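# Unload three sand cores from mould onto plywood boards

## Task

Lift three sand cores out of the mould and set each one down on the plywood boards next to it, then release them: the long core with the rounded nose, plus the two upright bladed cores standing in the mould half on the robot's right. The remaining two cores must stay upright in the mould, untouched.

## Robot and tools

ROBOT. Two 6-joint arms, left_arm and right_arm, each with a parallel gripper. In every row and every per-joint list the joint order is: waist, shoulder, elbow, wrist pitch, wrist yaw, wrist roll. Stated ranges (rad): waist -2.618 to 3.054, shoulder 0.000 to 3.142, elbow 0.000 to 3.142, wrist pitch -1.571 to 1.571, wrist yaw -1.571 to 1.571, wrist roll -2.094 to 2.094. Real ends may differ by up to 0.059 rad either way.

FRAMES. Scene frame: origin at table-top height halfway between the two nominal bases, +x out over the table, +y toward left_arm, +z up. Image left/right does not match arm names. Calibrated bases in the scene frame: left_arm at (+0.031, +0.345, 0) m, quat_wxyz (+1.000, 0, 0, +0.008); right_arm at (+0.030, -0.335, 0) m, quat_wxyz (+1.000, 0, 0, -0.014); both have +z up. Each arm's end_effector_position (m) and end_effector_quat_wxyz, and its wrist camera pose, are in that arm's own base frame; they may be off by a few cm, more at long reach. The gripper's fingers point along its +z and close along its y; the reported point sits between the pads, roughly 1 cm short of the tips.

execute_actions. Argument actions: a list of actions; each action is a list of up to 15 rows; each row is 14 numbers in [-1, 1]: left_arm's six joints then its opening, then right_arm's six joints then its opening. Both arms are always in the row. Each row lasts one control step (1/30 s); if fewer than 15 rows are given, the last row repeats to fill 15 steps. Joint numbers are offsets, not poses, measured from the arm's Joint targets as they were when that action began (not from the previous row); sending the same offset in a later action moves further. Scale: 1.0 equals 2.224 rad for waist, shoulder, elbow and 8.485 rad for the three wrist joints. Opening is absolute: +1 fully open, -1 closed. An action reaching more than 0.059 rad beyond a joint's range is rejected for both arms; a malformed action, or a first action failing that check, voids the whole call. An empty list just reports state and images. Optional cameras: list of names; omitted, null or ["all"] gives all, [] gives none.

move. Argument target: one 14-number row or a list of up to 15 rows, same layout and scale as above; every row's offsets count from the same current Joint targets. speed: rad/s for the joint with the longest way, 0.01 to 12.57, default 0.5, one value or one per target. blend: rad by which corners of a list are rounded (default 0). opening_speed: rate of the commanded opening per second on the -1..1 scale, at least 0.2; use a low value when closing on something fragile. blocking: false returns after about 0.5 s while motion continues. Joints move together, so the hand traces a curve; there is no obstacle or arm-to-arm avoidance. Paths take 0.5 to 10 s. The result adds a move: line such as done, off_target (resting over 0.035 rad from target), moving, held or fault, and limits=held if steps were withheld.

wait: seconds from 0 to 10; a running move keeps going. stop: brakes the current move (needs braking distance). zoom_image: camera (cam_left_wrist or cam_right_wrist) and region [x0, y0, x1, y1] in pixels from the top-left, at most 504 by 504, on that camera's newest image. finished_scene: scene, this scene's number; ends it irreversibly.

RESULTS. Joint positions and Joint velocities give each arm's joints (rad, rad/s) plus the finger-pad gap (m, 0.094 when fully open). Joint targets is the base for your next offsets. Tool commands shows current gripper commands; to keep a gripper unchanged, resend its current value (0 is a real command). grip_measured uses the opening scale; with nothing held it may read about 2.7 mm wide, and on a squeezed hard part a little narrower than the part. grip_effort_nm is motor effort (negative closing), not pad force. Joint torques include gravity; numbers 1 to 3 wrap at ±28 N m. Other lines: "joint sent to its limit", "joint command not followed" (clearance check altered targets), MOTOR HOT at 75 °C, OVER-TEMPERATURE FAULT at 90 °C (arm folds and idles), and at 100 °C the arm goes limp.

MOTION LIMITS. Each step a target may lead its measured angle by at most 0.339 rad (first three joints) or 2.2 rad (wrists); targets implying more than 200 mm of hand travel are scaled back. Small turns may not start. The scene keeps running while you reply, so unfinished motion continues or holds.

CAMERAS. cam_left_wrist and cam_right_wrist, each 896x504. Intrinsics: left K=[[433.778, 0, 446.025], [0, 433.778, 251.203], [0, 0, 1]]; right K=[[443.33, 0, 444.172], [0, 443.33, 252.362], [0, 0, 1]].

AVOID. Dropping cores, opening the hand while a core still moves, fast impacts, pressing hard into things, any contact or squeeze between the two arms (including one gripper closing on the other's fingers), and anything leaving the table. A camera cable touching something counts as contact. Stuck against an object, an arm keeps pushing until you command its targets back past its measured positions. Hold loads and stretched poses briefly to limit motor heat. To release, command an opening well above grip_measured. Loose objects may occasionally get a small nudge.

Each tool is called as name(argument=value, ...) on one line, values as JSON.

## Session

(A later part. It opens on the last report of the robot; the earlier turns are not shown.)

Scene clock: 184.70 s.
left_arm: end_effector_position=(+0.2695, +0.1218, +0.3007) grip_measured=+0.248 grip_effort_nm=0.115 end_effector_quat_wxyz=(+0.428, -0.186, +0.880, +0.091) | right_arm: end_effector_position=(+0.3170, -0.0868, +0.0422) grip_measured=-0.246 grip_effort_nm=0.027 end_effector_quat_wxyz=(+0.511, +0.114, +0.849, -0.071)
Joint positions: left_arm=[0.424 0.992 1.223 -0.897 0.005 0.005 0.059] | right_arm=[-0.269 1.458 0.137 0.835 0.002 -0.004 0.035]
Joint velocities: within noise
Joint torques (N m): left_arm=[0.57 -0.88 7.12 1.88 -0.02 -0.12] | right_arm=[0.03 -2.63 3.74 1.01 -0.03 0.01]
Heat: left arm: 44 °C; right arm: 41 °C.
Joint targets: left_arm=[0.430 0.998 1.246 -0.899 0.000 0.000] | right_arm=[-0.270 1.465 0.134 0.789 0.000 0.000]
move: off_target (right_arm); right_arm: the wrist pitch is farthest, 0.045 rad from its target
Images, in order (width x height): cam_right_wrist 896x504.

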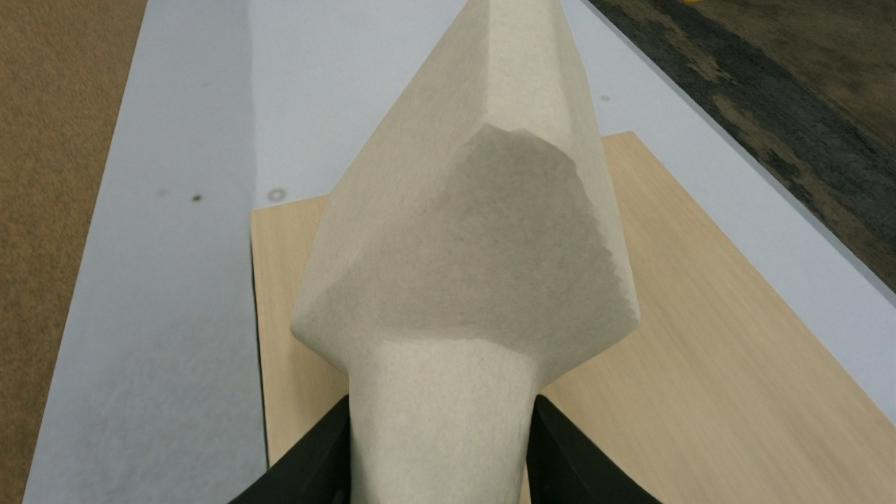

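move(target=[0,0,0,0,0,0,0.25,0,0,0,0,0,0,-0.12], opening_speed=0.2, cameras=["cam_right_wrist"])

move(target=[0,0,0,0,0,0,0.25,0,0,0,0,0,0,0.25], opening_speed=0.4, cameras=["cam_right_wrist"])

Scene clock: 188.57 s.
left_arm: end_effector_position=(+0.2695, +0.1218, +0.3007) grip_measured=+0.248 grip_effort_nm=0.120 end_effector_quat_wxyz=(+0.428, -0.186, +0.880, +0.091) | right_arm: end_effector_position=(+0.3112, -0.0853, +0.0311) grip_measured=-0.123 grip_effort_nm=0.178 end_effector_quat_wxyz=(+0.490, +0.116, +0.861, -0.068)
Joint positions: left_arm=[0.424 0.992 1.223 -0.897 0.005 0.005 0.059] | right_arm=[-0.269 1.461 0.137 0.788 0.002 -0.004 0.041]
Joint velocities: within noise
Joint torques (N m): left_arm=[0.58 -0.9 7.05 1.89 -0.03 -0.11] | right_arm=[-0.02 -2.8 3.54 1.44 -0.03 0.01]
Heat: left arm: 43 °C; right arm: 40 °C.
Joint targets: left_arm=[0.430 0.998 1.246 -0.899 0.000 0.000] | right_arm=[-0.270 1.465 0.134 0.790 0.000 0.000]
move: done
Images, in order (width x height): cam_right_wrist 896x504.

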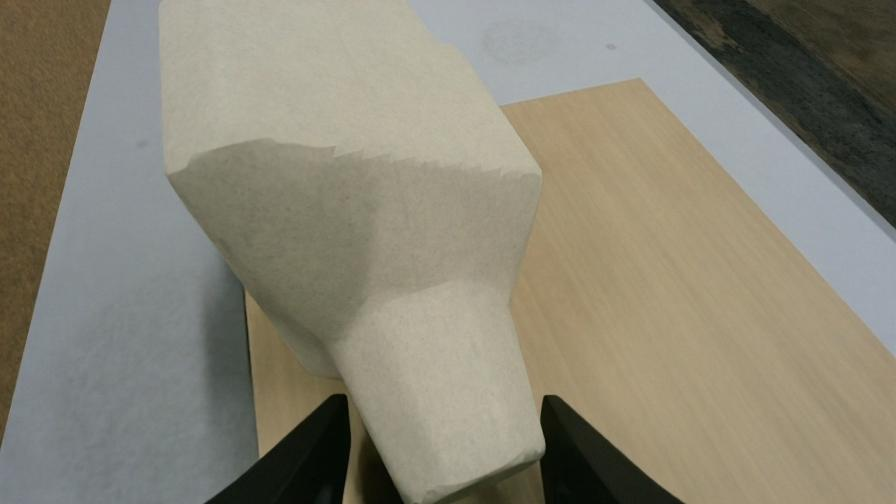

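Scene clock: 189.70 s.
left_arm: end_effector_position=(+0.2695, +0.1218, +0.3007) grip_measured=+0.248 grip_effort_nm=0.125 end_effector_quat_wxyz=(+0.428, -0.186, +0.880, +0.091) | right_arm: end_effector_position=(+0.3112, -0.0853, +0.0311) grip_measured=+0.247 grip_effort_nm=0.178 end_effector_quat_wxyz=(+0.490, +0.116, +0.861, -0.068)
Joint positions: left_arm=[0.424 0.992 1.223 -0.897 0.005 0.005 0.059] | right_arm=[-0.269 1.461 0.137 0.788 0.002 -0.004 0.059]
Joint velocities: within noise
Joint torques (N m): left_arm=[0.54 -0.94 7.1 1.91 -0.03 -0.13] | right_arm=[-0.09 -2.8 3.56 1.44 -0.03 0.01]
Heat: left arm: 43 °C; right arm: 40 °C.
Joint targets: left_arm=[0.430 0.998 1.246 -0.899 0.000 0.000] | right_arm=[-0.270 1.465 0.134 0.790 0.000 0.000]
move: done
Images, in order (width x height): cam_right_wrist 896x504.

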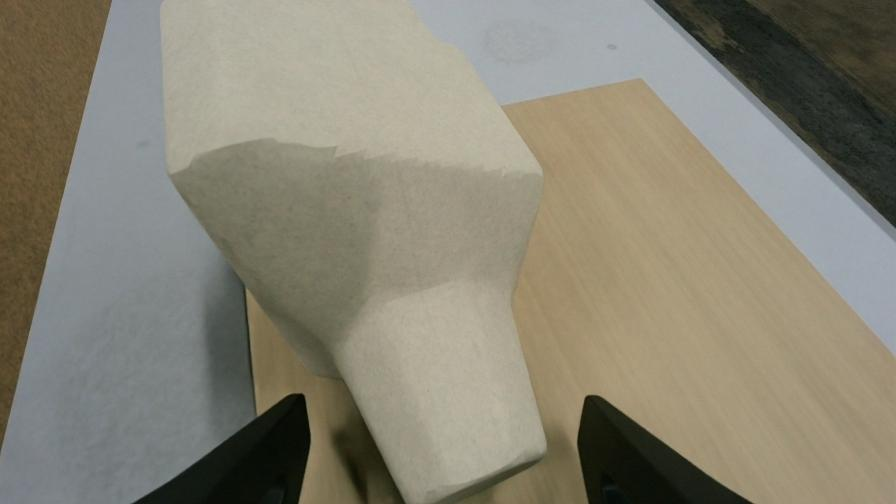

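move(target=[[0,0,0,0,0,0,0.25,0,-0.164,0.02,-0.0508,0,0,0.25],[0,0,0,0,0,0,0.25,0,-0.2329,0.2226,-0.1474,0,0,0.25]], speed=[0.2,0.6], cameras=["cam_right_wrist"])

Scene clock: 200.20 s.
left_arm: end_effector_position=(+0.2695, +0.1218, +0.3007) grip_measured=+0.248 grip_effort_nm=0.125 end_effector_quat_wxyz=(+0.428, -0.186, +0.880, +0.091) | right_arm: end_effector_position=(+0.2786, -0.0763, +0.1229) grip_measured=+0.247 grip_effort_nm=0.178 end_effector_quat_wxyz=(+0.364, +0.123, +0.922, -0.051)
Joint positions: left_arm=[0.424 0.992 1.223 -0.897 0.005 0.005 0.059] | right_arm=[-0.269 0.96 0.598 -0.456 0.002 -0.004 0.059]
Joint velocities: within noise
Joint torques (N m): left_arm=[0.55 -0.9 7.08 1.91 -0.01 -0.12] | right_arm=[-0.02 -2.66 8.5 1.15 -0.02 0.01]
Heat: left arm: 42 °C; right arm: 40 °C.
Joint targets: left_arm=[0.430 0.998 1.246 -0.899 0.000 0.000] | right_arm=[-0.270 0.947 0.629 -0.461 0.000 0.000]
move: done
Images, in order (width x height): cam_right_wrist 896x504.

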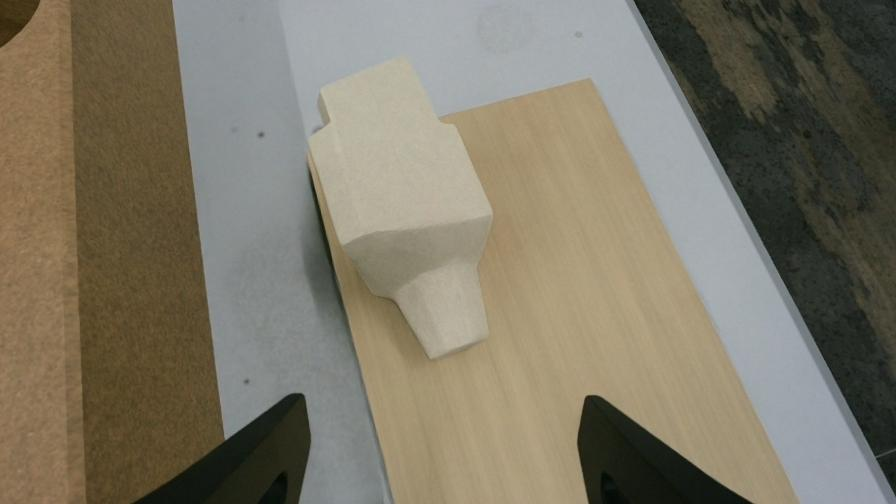

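move(target=[[0,0,0,0,0,0,0.25,0.0764,0.2023,0.5036,-0.0754,0,0,0.4],[0,0,0,0,0,0,0.25,0.2887,0.4704,0.670,-0.06,0,0,0.4]], speed=0.7, blend=[0.15,0], cameras=["cam_right_wrist"])

Scene clock: 210.87 s.
left_arm: end_effector_position=(+0.2695, +0.1218, +0.3007) grip_measured=+0.248 grip_effort_nm=0.125 end_effector_quat_wxyz=(+0.428, -0.186, +0.880, +0.091) | right_arm: end_effector_position=(+0.4849, +0.1942, +0.2467) grip_measured=+0.397 grip_effort_nm=0.178 end_effector_quat_wxyz=(+0.324, -0.180, +0.927, +0.062)
Joint positions: left_arm=[0.424 0.992 1.223 -0.897 0.005 0.005 0.059] | right_arm=[0.378 1.996 2.087 -0.989 -0.002 -0.004 0.066]
Joint velocities: within noise
Joint torques (N m): left_arm=[0.53 -0.85 7.02 1.89 -0.02 -0.1] | right_arm=[-0.62 -9.57 8.24 1.26 0.01 0]
Heat: left arm: 42 °C; right arm: 40 °C.
Joint targets: left_arm=[0.430 0.998 1.246 -0.899 0.000 0.000] | right_arm=[0.372 1.994 2.119 -0.970 0.000 0.000]
move: done
Images, in order (width x height): cam_right_wrist 896x504.

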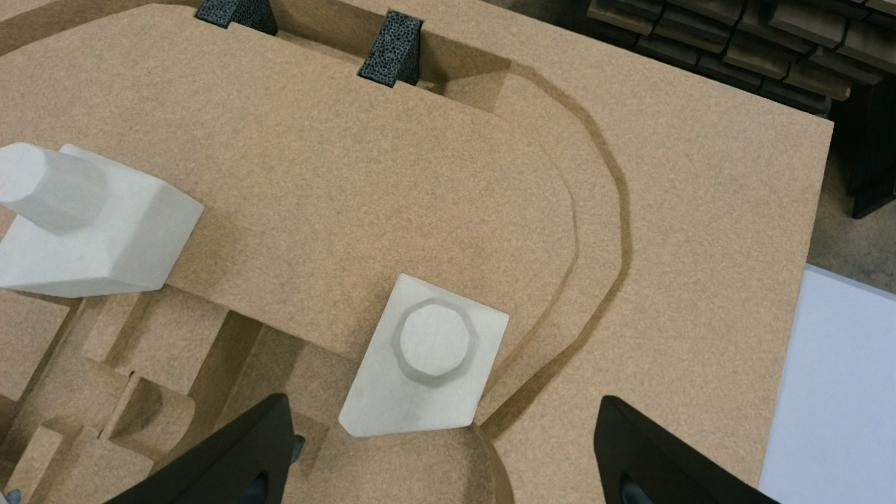

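move(target=[0,0,0,0,0,0,0.25,0.003,0.0117,-0.1817,0.0448,0,0,0.4], speed=0.25, cameras=["cam_right_wrist"])

Scene clock: 219.60 s.
left_arm: end_effector_position=(+0.2695, +0.1217, +0.3006) grip_measured=+0.248 grip_effort_nm=0.120 end_effector_quat_wxyz=(+0.428, -0.186, +0.880, +0.091) | right_arm: end_effector_position=(+0.4999, +0.2002, +0.1508) grip_measured=+0.397 grip_effort_nm=0.183 end_effector_quat_wxyz=(+0.323, -0.180, +0.927, +0.062)
Joint positions: left_arm=[0.424 0.992 1.223 -0.897 0.005 0.005 0.059] | right_arm=[0.378 2.01 1.723 -0.614 -0.002 -0.004 0.066]
Joint velocities: within noise
Joint torques (N m): left_arm=[0.53 -0.91 7.12 1.91 0 -0.13] | right_arm=[0.02 -9.06 5.39 1.33 0.02 0.01]
Heat: left arm: 41 °C; right arm: 40 °C.
Joint targets: left_arm=[0.430 0.998 1.246 -0.900 0.000 0.000] | right_arm=[0.379 2.020 1.715 -0.590 0.000 0.000]
move: done
Images, in order (width x height): cam_right_wrist 896x504.

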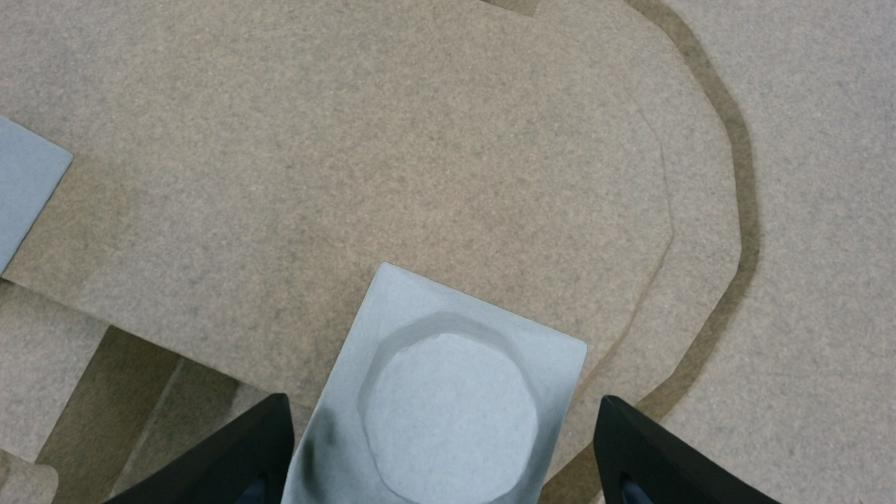

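move(target=[0,0,0,0,0,0,0.25,0,0,0,0,0,0,-0.5], opening_speed=0.6, cameras=[])

move(target=[[0,0,0,0,0,0,0.25,0,0.0045,0.1416,-0.0283,0,0,-0.5],[0,0,0,0,0,0,0.25,0,0.018,0.263,-0.0542,0,0,-0.5],[0,0,0,0,0,0,0.25,-0.4042,-0.3327,-0.1371,-0.0342,0,0,-0.5]], speed=[0.2,0.35,0.5], blend=[0.04,0.04,0], cameras=["cam_right_wrist"])

Scene clock: 240.43 s.
left_arm: end_effector_position=(+0.2695, +0.1217, +0.3006) grip_measured=+0.248 grip_effort_nm=0.120 end_effector_quat_wxyz=(+0.428, -0.186, +0.880, +0.091) | right_arm: end_effector_position=(+0.5009, +0.2023, +0.1526) grip_measured=-0.270 grip_effort_nm=-0.999 end_effector_quat_wxyz=(+0.326, -0.172, +0.927, +0.070)
Joint positions: left_arm=[0.424 0.992 1.223 -0.897 0.005 0.005 0.059] | right_arm=[0.378 2.01 1.723 -0.605 -0.011 0.014 0.034]
Joint velocities: left_arm=[-0.012 0.002 0.012 -0.066 -0.154 0.066 0] | right_arm=[within noise]
Joint torques (N m): left_arm=[0.58 -0.96 7.06 1.9 -0.04 -0.12] | right_arm=[0.03 -8.98 5.41 1.24 0.1 -0.19]
Heat: left arm: 41 °C; right arm: 43 °C.
Joint targets: left_arm=[0.430 0.998 1.246 -0.900 0.000 0.000] | right_arm=[0.379 2.020 1.715 -0.590 0.000 0.000]
move: done
No camera images: "cameras" was empty.

Scene clock: 245.17 s.
left_arm: end_effector_position=(+0.2695, +0.1217, +0.3006) grip_measured=+0.248 grip_effort_nm=0.125 end_effector_quat_wxyz=(+0.428, -0.186, +0.880, +0.091) | right_arm: end_effector_position=(+0.3071, -0.1747, +0.2692) grip_measured=-0.282 grip_effort_nm=-1.004 end_effector_quat_wxyz=(+0.338, +0.243, +0.905, -0.090)
Joint positions: left_arm=[0.424 0.992 1.223 -0.897 0.005 0.005 0.059] | right_arm=[-0.518 1.312 1.408 -0.953 0.004 0.006 0.034]
Joint velocities: within noise
Joint torques (N m): left_arm=[0.5 -0.87 7.04 1.89 0 -0.12] | right_arm=[-0.21 -6.53 5.86 1.83 -0.05 -0.11]
Heat: left arm: 41 °C; right arm: 43 °C.
Joint targets: left_arm=[0.430 0.998 1.246 -0.900 0.000 0.000] | right_arm=[-0.520 1.280 1.410 -0.880 0.000 0.000]
move: off_target (right_arm); right_arm: the wrist pitch is farthest, 0.072 rad from its target
Images, in order (width x height): cam_right_wrist 896x504.

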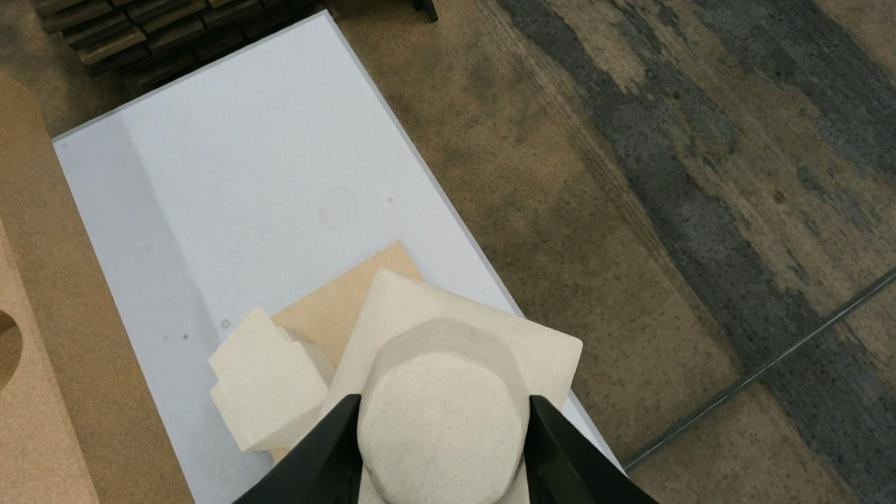

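move(target=[[0,0,0,0,0,0,0.25,-0.009,0.1259,-0.0827,-0.0224,0,0,-0.5],[0,0,0,0,0,0,0.25,-0.009,0.2797,0.0742,-0.0507,0,0,-0.5]], speed=[0.25,0.15], cameras=["cam_right_wrist"])

Scene clock: 254.93 s.
left_arm: end_effector_position=(+0.2695, +0.1217, +0.3006) grip_measured=+0.248 grip_effort_nm=0.125 end_effector_quat_wxyz=(+0.428, -0.186, +0.880, +0.091) | right_arm: end_effector_position=(+0.2855, -0.1679, +0.0954) grip_measured=-0.282 grip_effort_nm=-1.009 end_effector_quat_wxyz=(-0.043, +0.265, +0.963, +0.009)
Joint positions: left_arm=[0.424 0.992 1.223 -0.897 0.005 0.005 0.059] | right_arm=[-0.532 1.889 1.544 -1.314 0.004 0.005 0.034]
Joint velocities: within noise
Joint torques (N m): left_arm=[0.54 -0.87 7.06 1.9 -0.02 -0.11] | right_arm=[-0.69 -6.83 7.47 -0.01 -0.06 -0.1]
Heat: left arm: 41 °C; right arm: 41 °C.
Joint targets: left_arm=[0.430 0.998 1.246 -0.900 0.000 0.000] | right_arm=[-0.540 1.902 1.575 -1.310 0.000 0.000]
move: done
Images, in order (width x height): cam_right_wrist 896x504.

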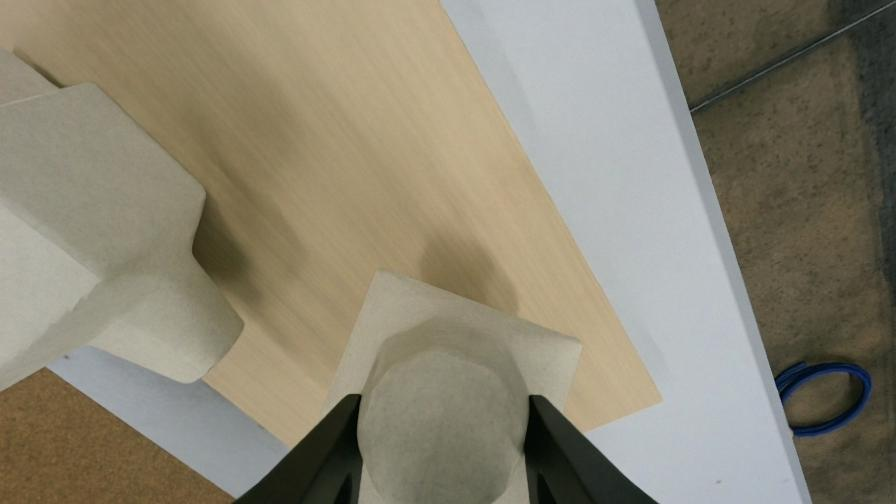

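move(target=[[0,0,0,0,0,0,0.25,0,0.0369,0.0157,0.003,0,0,-0.271],[0,0,0,0,0,0,0.25,0,0.0621,0.0148,0.0097,0,0,-0.271]], speed=0.1, opening_speed=0.3, cameras=["cam_right_wrist"])

Scene clock: 262.57 s.
left_arm: end_effector_position=(+0.2695, +0.1217, +0.3006) grip_measured=+0.248 grip_effort_nm=0.120 end_effector_quat_wxyz=(+0.428, -0.186, +0.880, +0.091) | right_arm: end_effector_position=(+0.3165, -0.1860, +0.0621) grip_measured=-0.271 grip_effort_nm=0.042 end_effector_quat_wxyz=(-0.037, +0.266, +0.963, +0.011)
Joint positions: left_arm=[0.424 0.992 1.223 -0.897 0.005 0.005 0.059] | right_arm=[-0.535 2.035 1.616 -1.228 -0.001 0.003 0.034]
Joint velocities: within noise
Joint torques (N m): left_arm=[0.54 -0.9 7.09 1.91 -0.01 -0.12] | right_arm=[-0.43 -8.5 4.29 -0.01 -0.01 -0.08]
Heat: left arm: 41 °C; right arm: 39 °C.
Joint targets: left_arm=[0.430 0.998 1.246 -0.900 0.000 0.000] | right_arm=[-0.540 2.040 1.608 -1.228 0.000 0.000]
move: done
Images, in order (width x height): cam_right_wrist 896x504.

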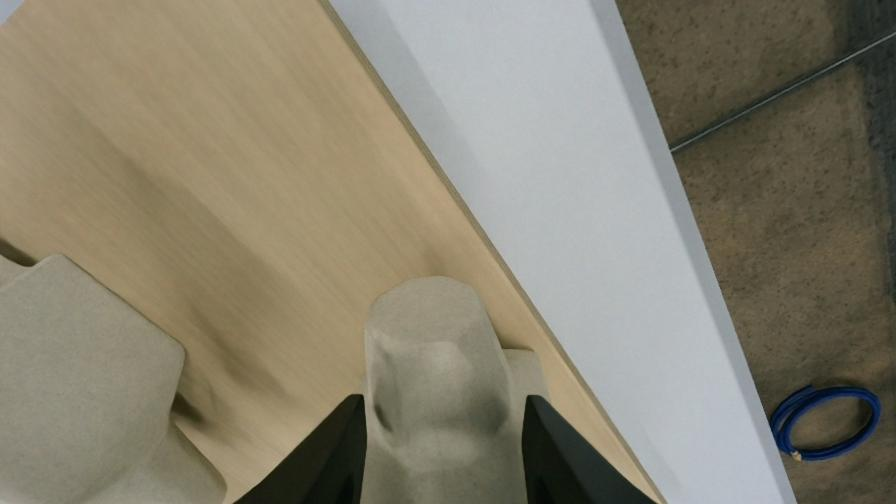

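move(target=[0,0,0,0,0,0,0.25,0,0.0234,-0.0108,0.0074,0,0,-0.262], speed=0.1, opening_speed=0.2, cameras=["cam_right_wrist"])

move(target=[0,0,0,0,0,0,0.25,0,0,0,0,0,0,-0.18], opening_speed=0.2, cameras=["cam_right_wrist"])

Scene clock: 268.00 s.
left_arm: end_effector_position=(+0.2695, +0.1217, +0.3006) grip_measured=+0.248 grip_effort_nm=0.120 end_effector_quat_wxyz=(+0.428, -0.186, +0.880, +0.091) | right_arm: end_effector_position=(+0.3205, -0.1884, +0.0508) grip_measured=-0.264 grip_effort_nm=0.139 end_effector_quat_wxyz=(-0.036, +0.265, +0.964, +0.010)
Joint positions: left_arm=[0.424 0.992 1.223 -0.897 0.005 0.005 0.059] | right_arm=[-0.535 2.06 1.608 -1.194 -0.001 0.001 0.035]
Joint velocities: within noise
Joint torques (N m): left_arm=[0.54 -0.88 7.05 1.9 -0.03 -0.12] | right_arm=[-0.55 -6.57 3.15 0.26 0.01 -0.05]
Heat: left arm: 41 °C; right arm: 39 °C.
Joint targets: left_arm=[0.430 0.998 1.246 -0.900 0.000 0.000] | right_arm=[-0.540 2.092 1.584 -1.165 0.000 0.000]
move: done
Images, in order (width x height): cam_right_wrist 896x504.

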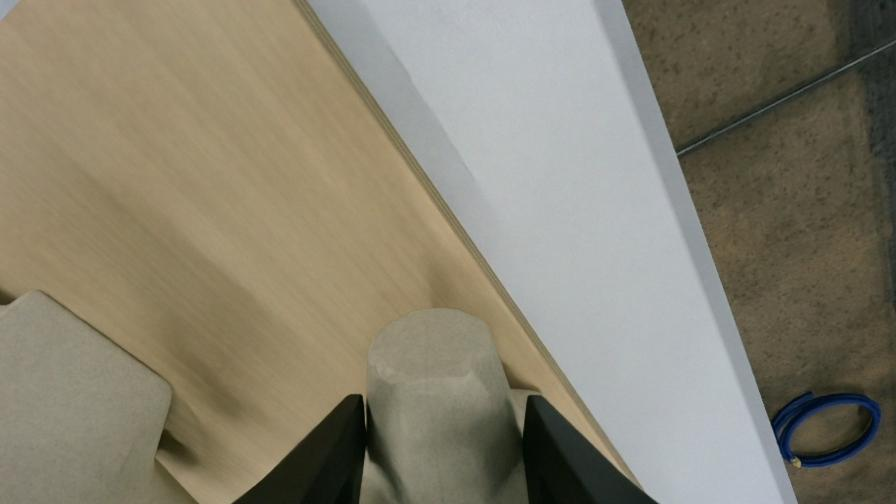

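Scene clock: 268.63 s.
left_arm: end_effector_position=(+0.2695, +0.1217, +0.3006) grip_measured=+0.248 grip_effort_nm=0.125 end_effector_quat_wxyz=(+0.428, -0.186, +0.880, +0.091) | right_arm: end_effector_position=(+0.3189, -0.1876, +0.0394) grip_measured=-0.183 grip_effort_nm=0.183 end_effector_quat_wxyz=(-0.046, +0.264, +0.963, +0.013)
Joint positions: left_arm=[0.424 0.992 1.223 -0.897 0.005 0.005 0.059] | right_arm=[-0.535 2.082 1.593 -1.177 0 0.001 0.038]
Joint velocities: within noise
Joint torques (N m): left_arm=[0.55 -0.87 7.09 1.89 -0.02 -0.12] | right_arm=[-0.51 -8.38 4.12 0.06 0 -0.05]
Heat: left arm: 41 °C; right arm: 39 °C.
Joint targets: left_arm=[0.430 0.998 1.246 -0.900 0.000 0.000] | right_arm=[-0.540 2.092 1.584 -1.165 0.000 0.000]
move: done
Images, in order (width x height): cam_right_wrist 896x504.

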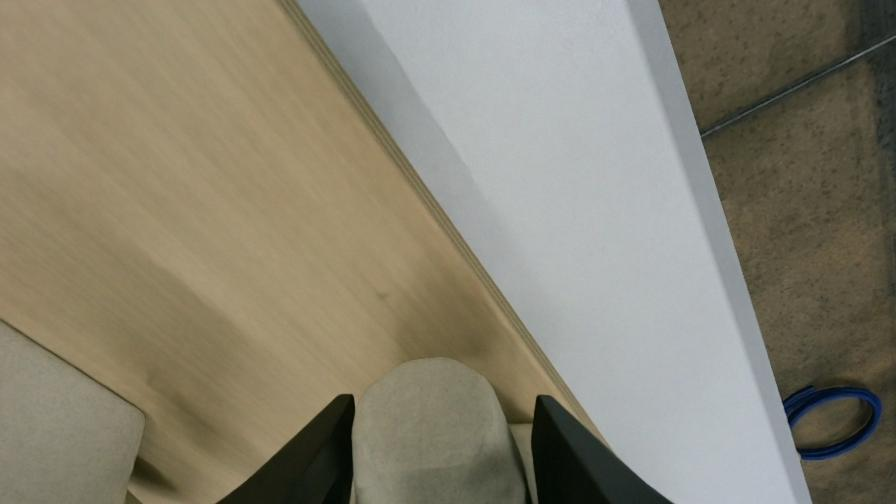

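move(target=[0,0,0,0,0,0,0.25,0,0,0,0,0,0,0.3], opening_speed=0.4, cameras=["cam_right_wrist"])

move(target=[[0,0,0,0,0,0,0.25,0,-0.040,0.132,-0.0272,0,0,0.3],[0,0,0,0,0,0,0.25,0,-0.44,0.132,-0.0172,0,0,0.3]], speed=[0.25,0.7], cameras=["cam_right_wrist"])

Scene clock: 273.27 s.
left_arm: end_effector_position=(+0.2695, +0.1217, +0.3006) grip_measured=+0.248 grip_effort_nm=0.125 end_effector_quat_wxyz=(+0.428, -0.186, +0.880, +0.091) | right_arm: end_effector_position=(+0.3189, -0.1876, +0.0394) grip_measured=+0.297 grip_effort_nm=0.183 end_effector_quat_wxyz=(-0.046, +0.264, +0.963, +0.013)
Joint positions: left_arm=[0.424 0.992 1.223 -0.897 0.005 0.005 0.059] | right_arm=[-0.535 2.082 1.593 -1.177 0 0.001 0.061]
Joint velocities: within noise
Joint torques (N m): left_arm=[0.61 -0.92 7.12 1.92 -0.05 -0.11] | right_arm=[-0.51 -8.35 4.14 0.06 0 -0.05]
Heat: left arm: 41 °C; right arm: 40 °C.
Joint targets: left_arm=[0.430 0.998 1.246 -0.900 0.000 0.000] | right_arm=[-0.540 2.092 1.584 -1.165 0.000 0.000]
move: done
Images, in order (width x height): cam_right_wrist 896x504.

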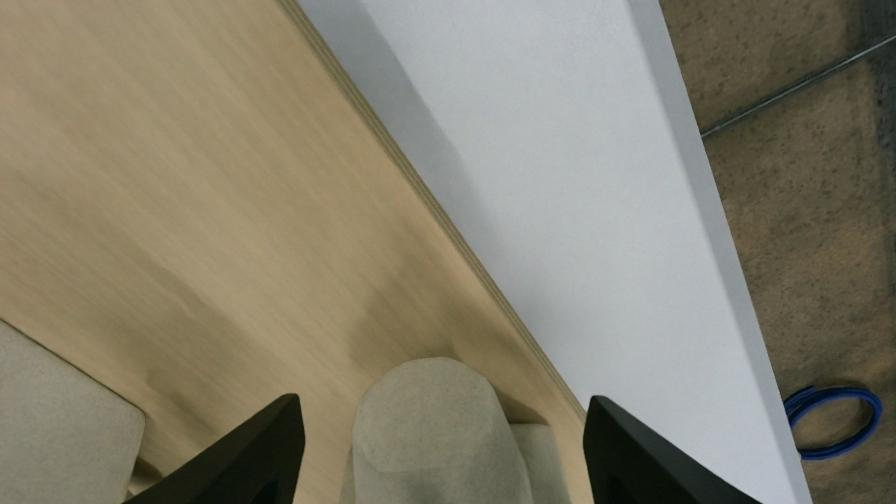

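Scene clock: 276.50 s.
left_arm: end_effector_position=(+0.2695, +0.1217, +0.3006) grip_measured=+0.248 grip_effort_nm=0.125 end_effector_quat_wxyz=(+0.428, -0.186, +0.880, +0.091) | right_arm: end_effector_position=(+0.2161, -0.1267, +0.4319) grip_measured=+0.297 grip_effort_nm=0.178 end_effector_quat_wxyz=(+0.461, +0.232, +0.847, -0.126)
Joint positions: left_arm=[0.424 0.992 1.223 -0.897 0.005 0.005 0.059] | right_arm=[-0.535 1.117 1.869 -1.328 0 0.001 0.061]
Joint velocities: within noise
Joint torques (N m): left_arm=[0.55 -0.92 7.05 1.89 -0.02 -0.14] | right_arm=[-0.49 -0.68 4.46 1.56 -0.01 -0.05]
Heat: left arm: 41 °C; right arm: 40 °C.
Joint targets: left_arm=[0.430 0.998 1.246 -0.900 0.000 0.000] | right_arm=[-0.540 1.113 1.877 -1.311 0.000 0.000]
move: done
Images, in order (width x height): cam_right_wrist 896x504.

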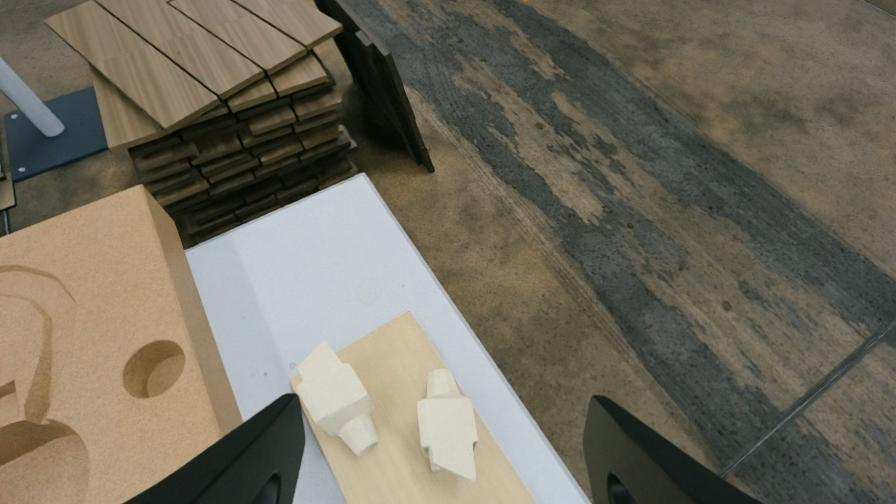

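finished_scene(scene=2)

The scene is finished: the task was done.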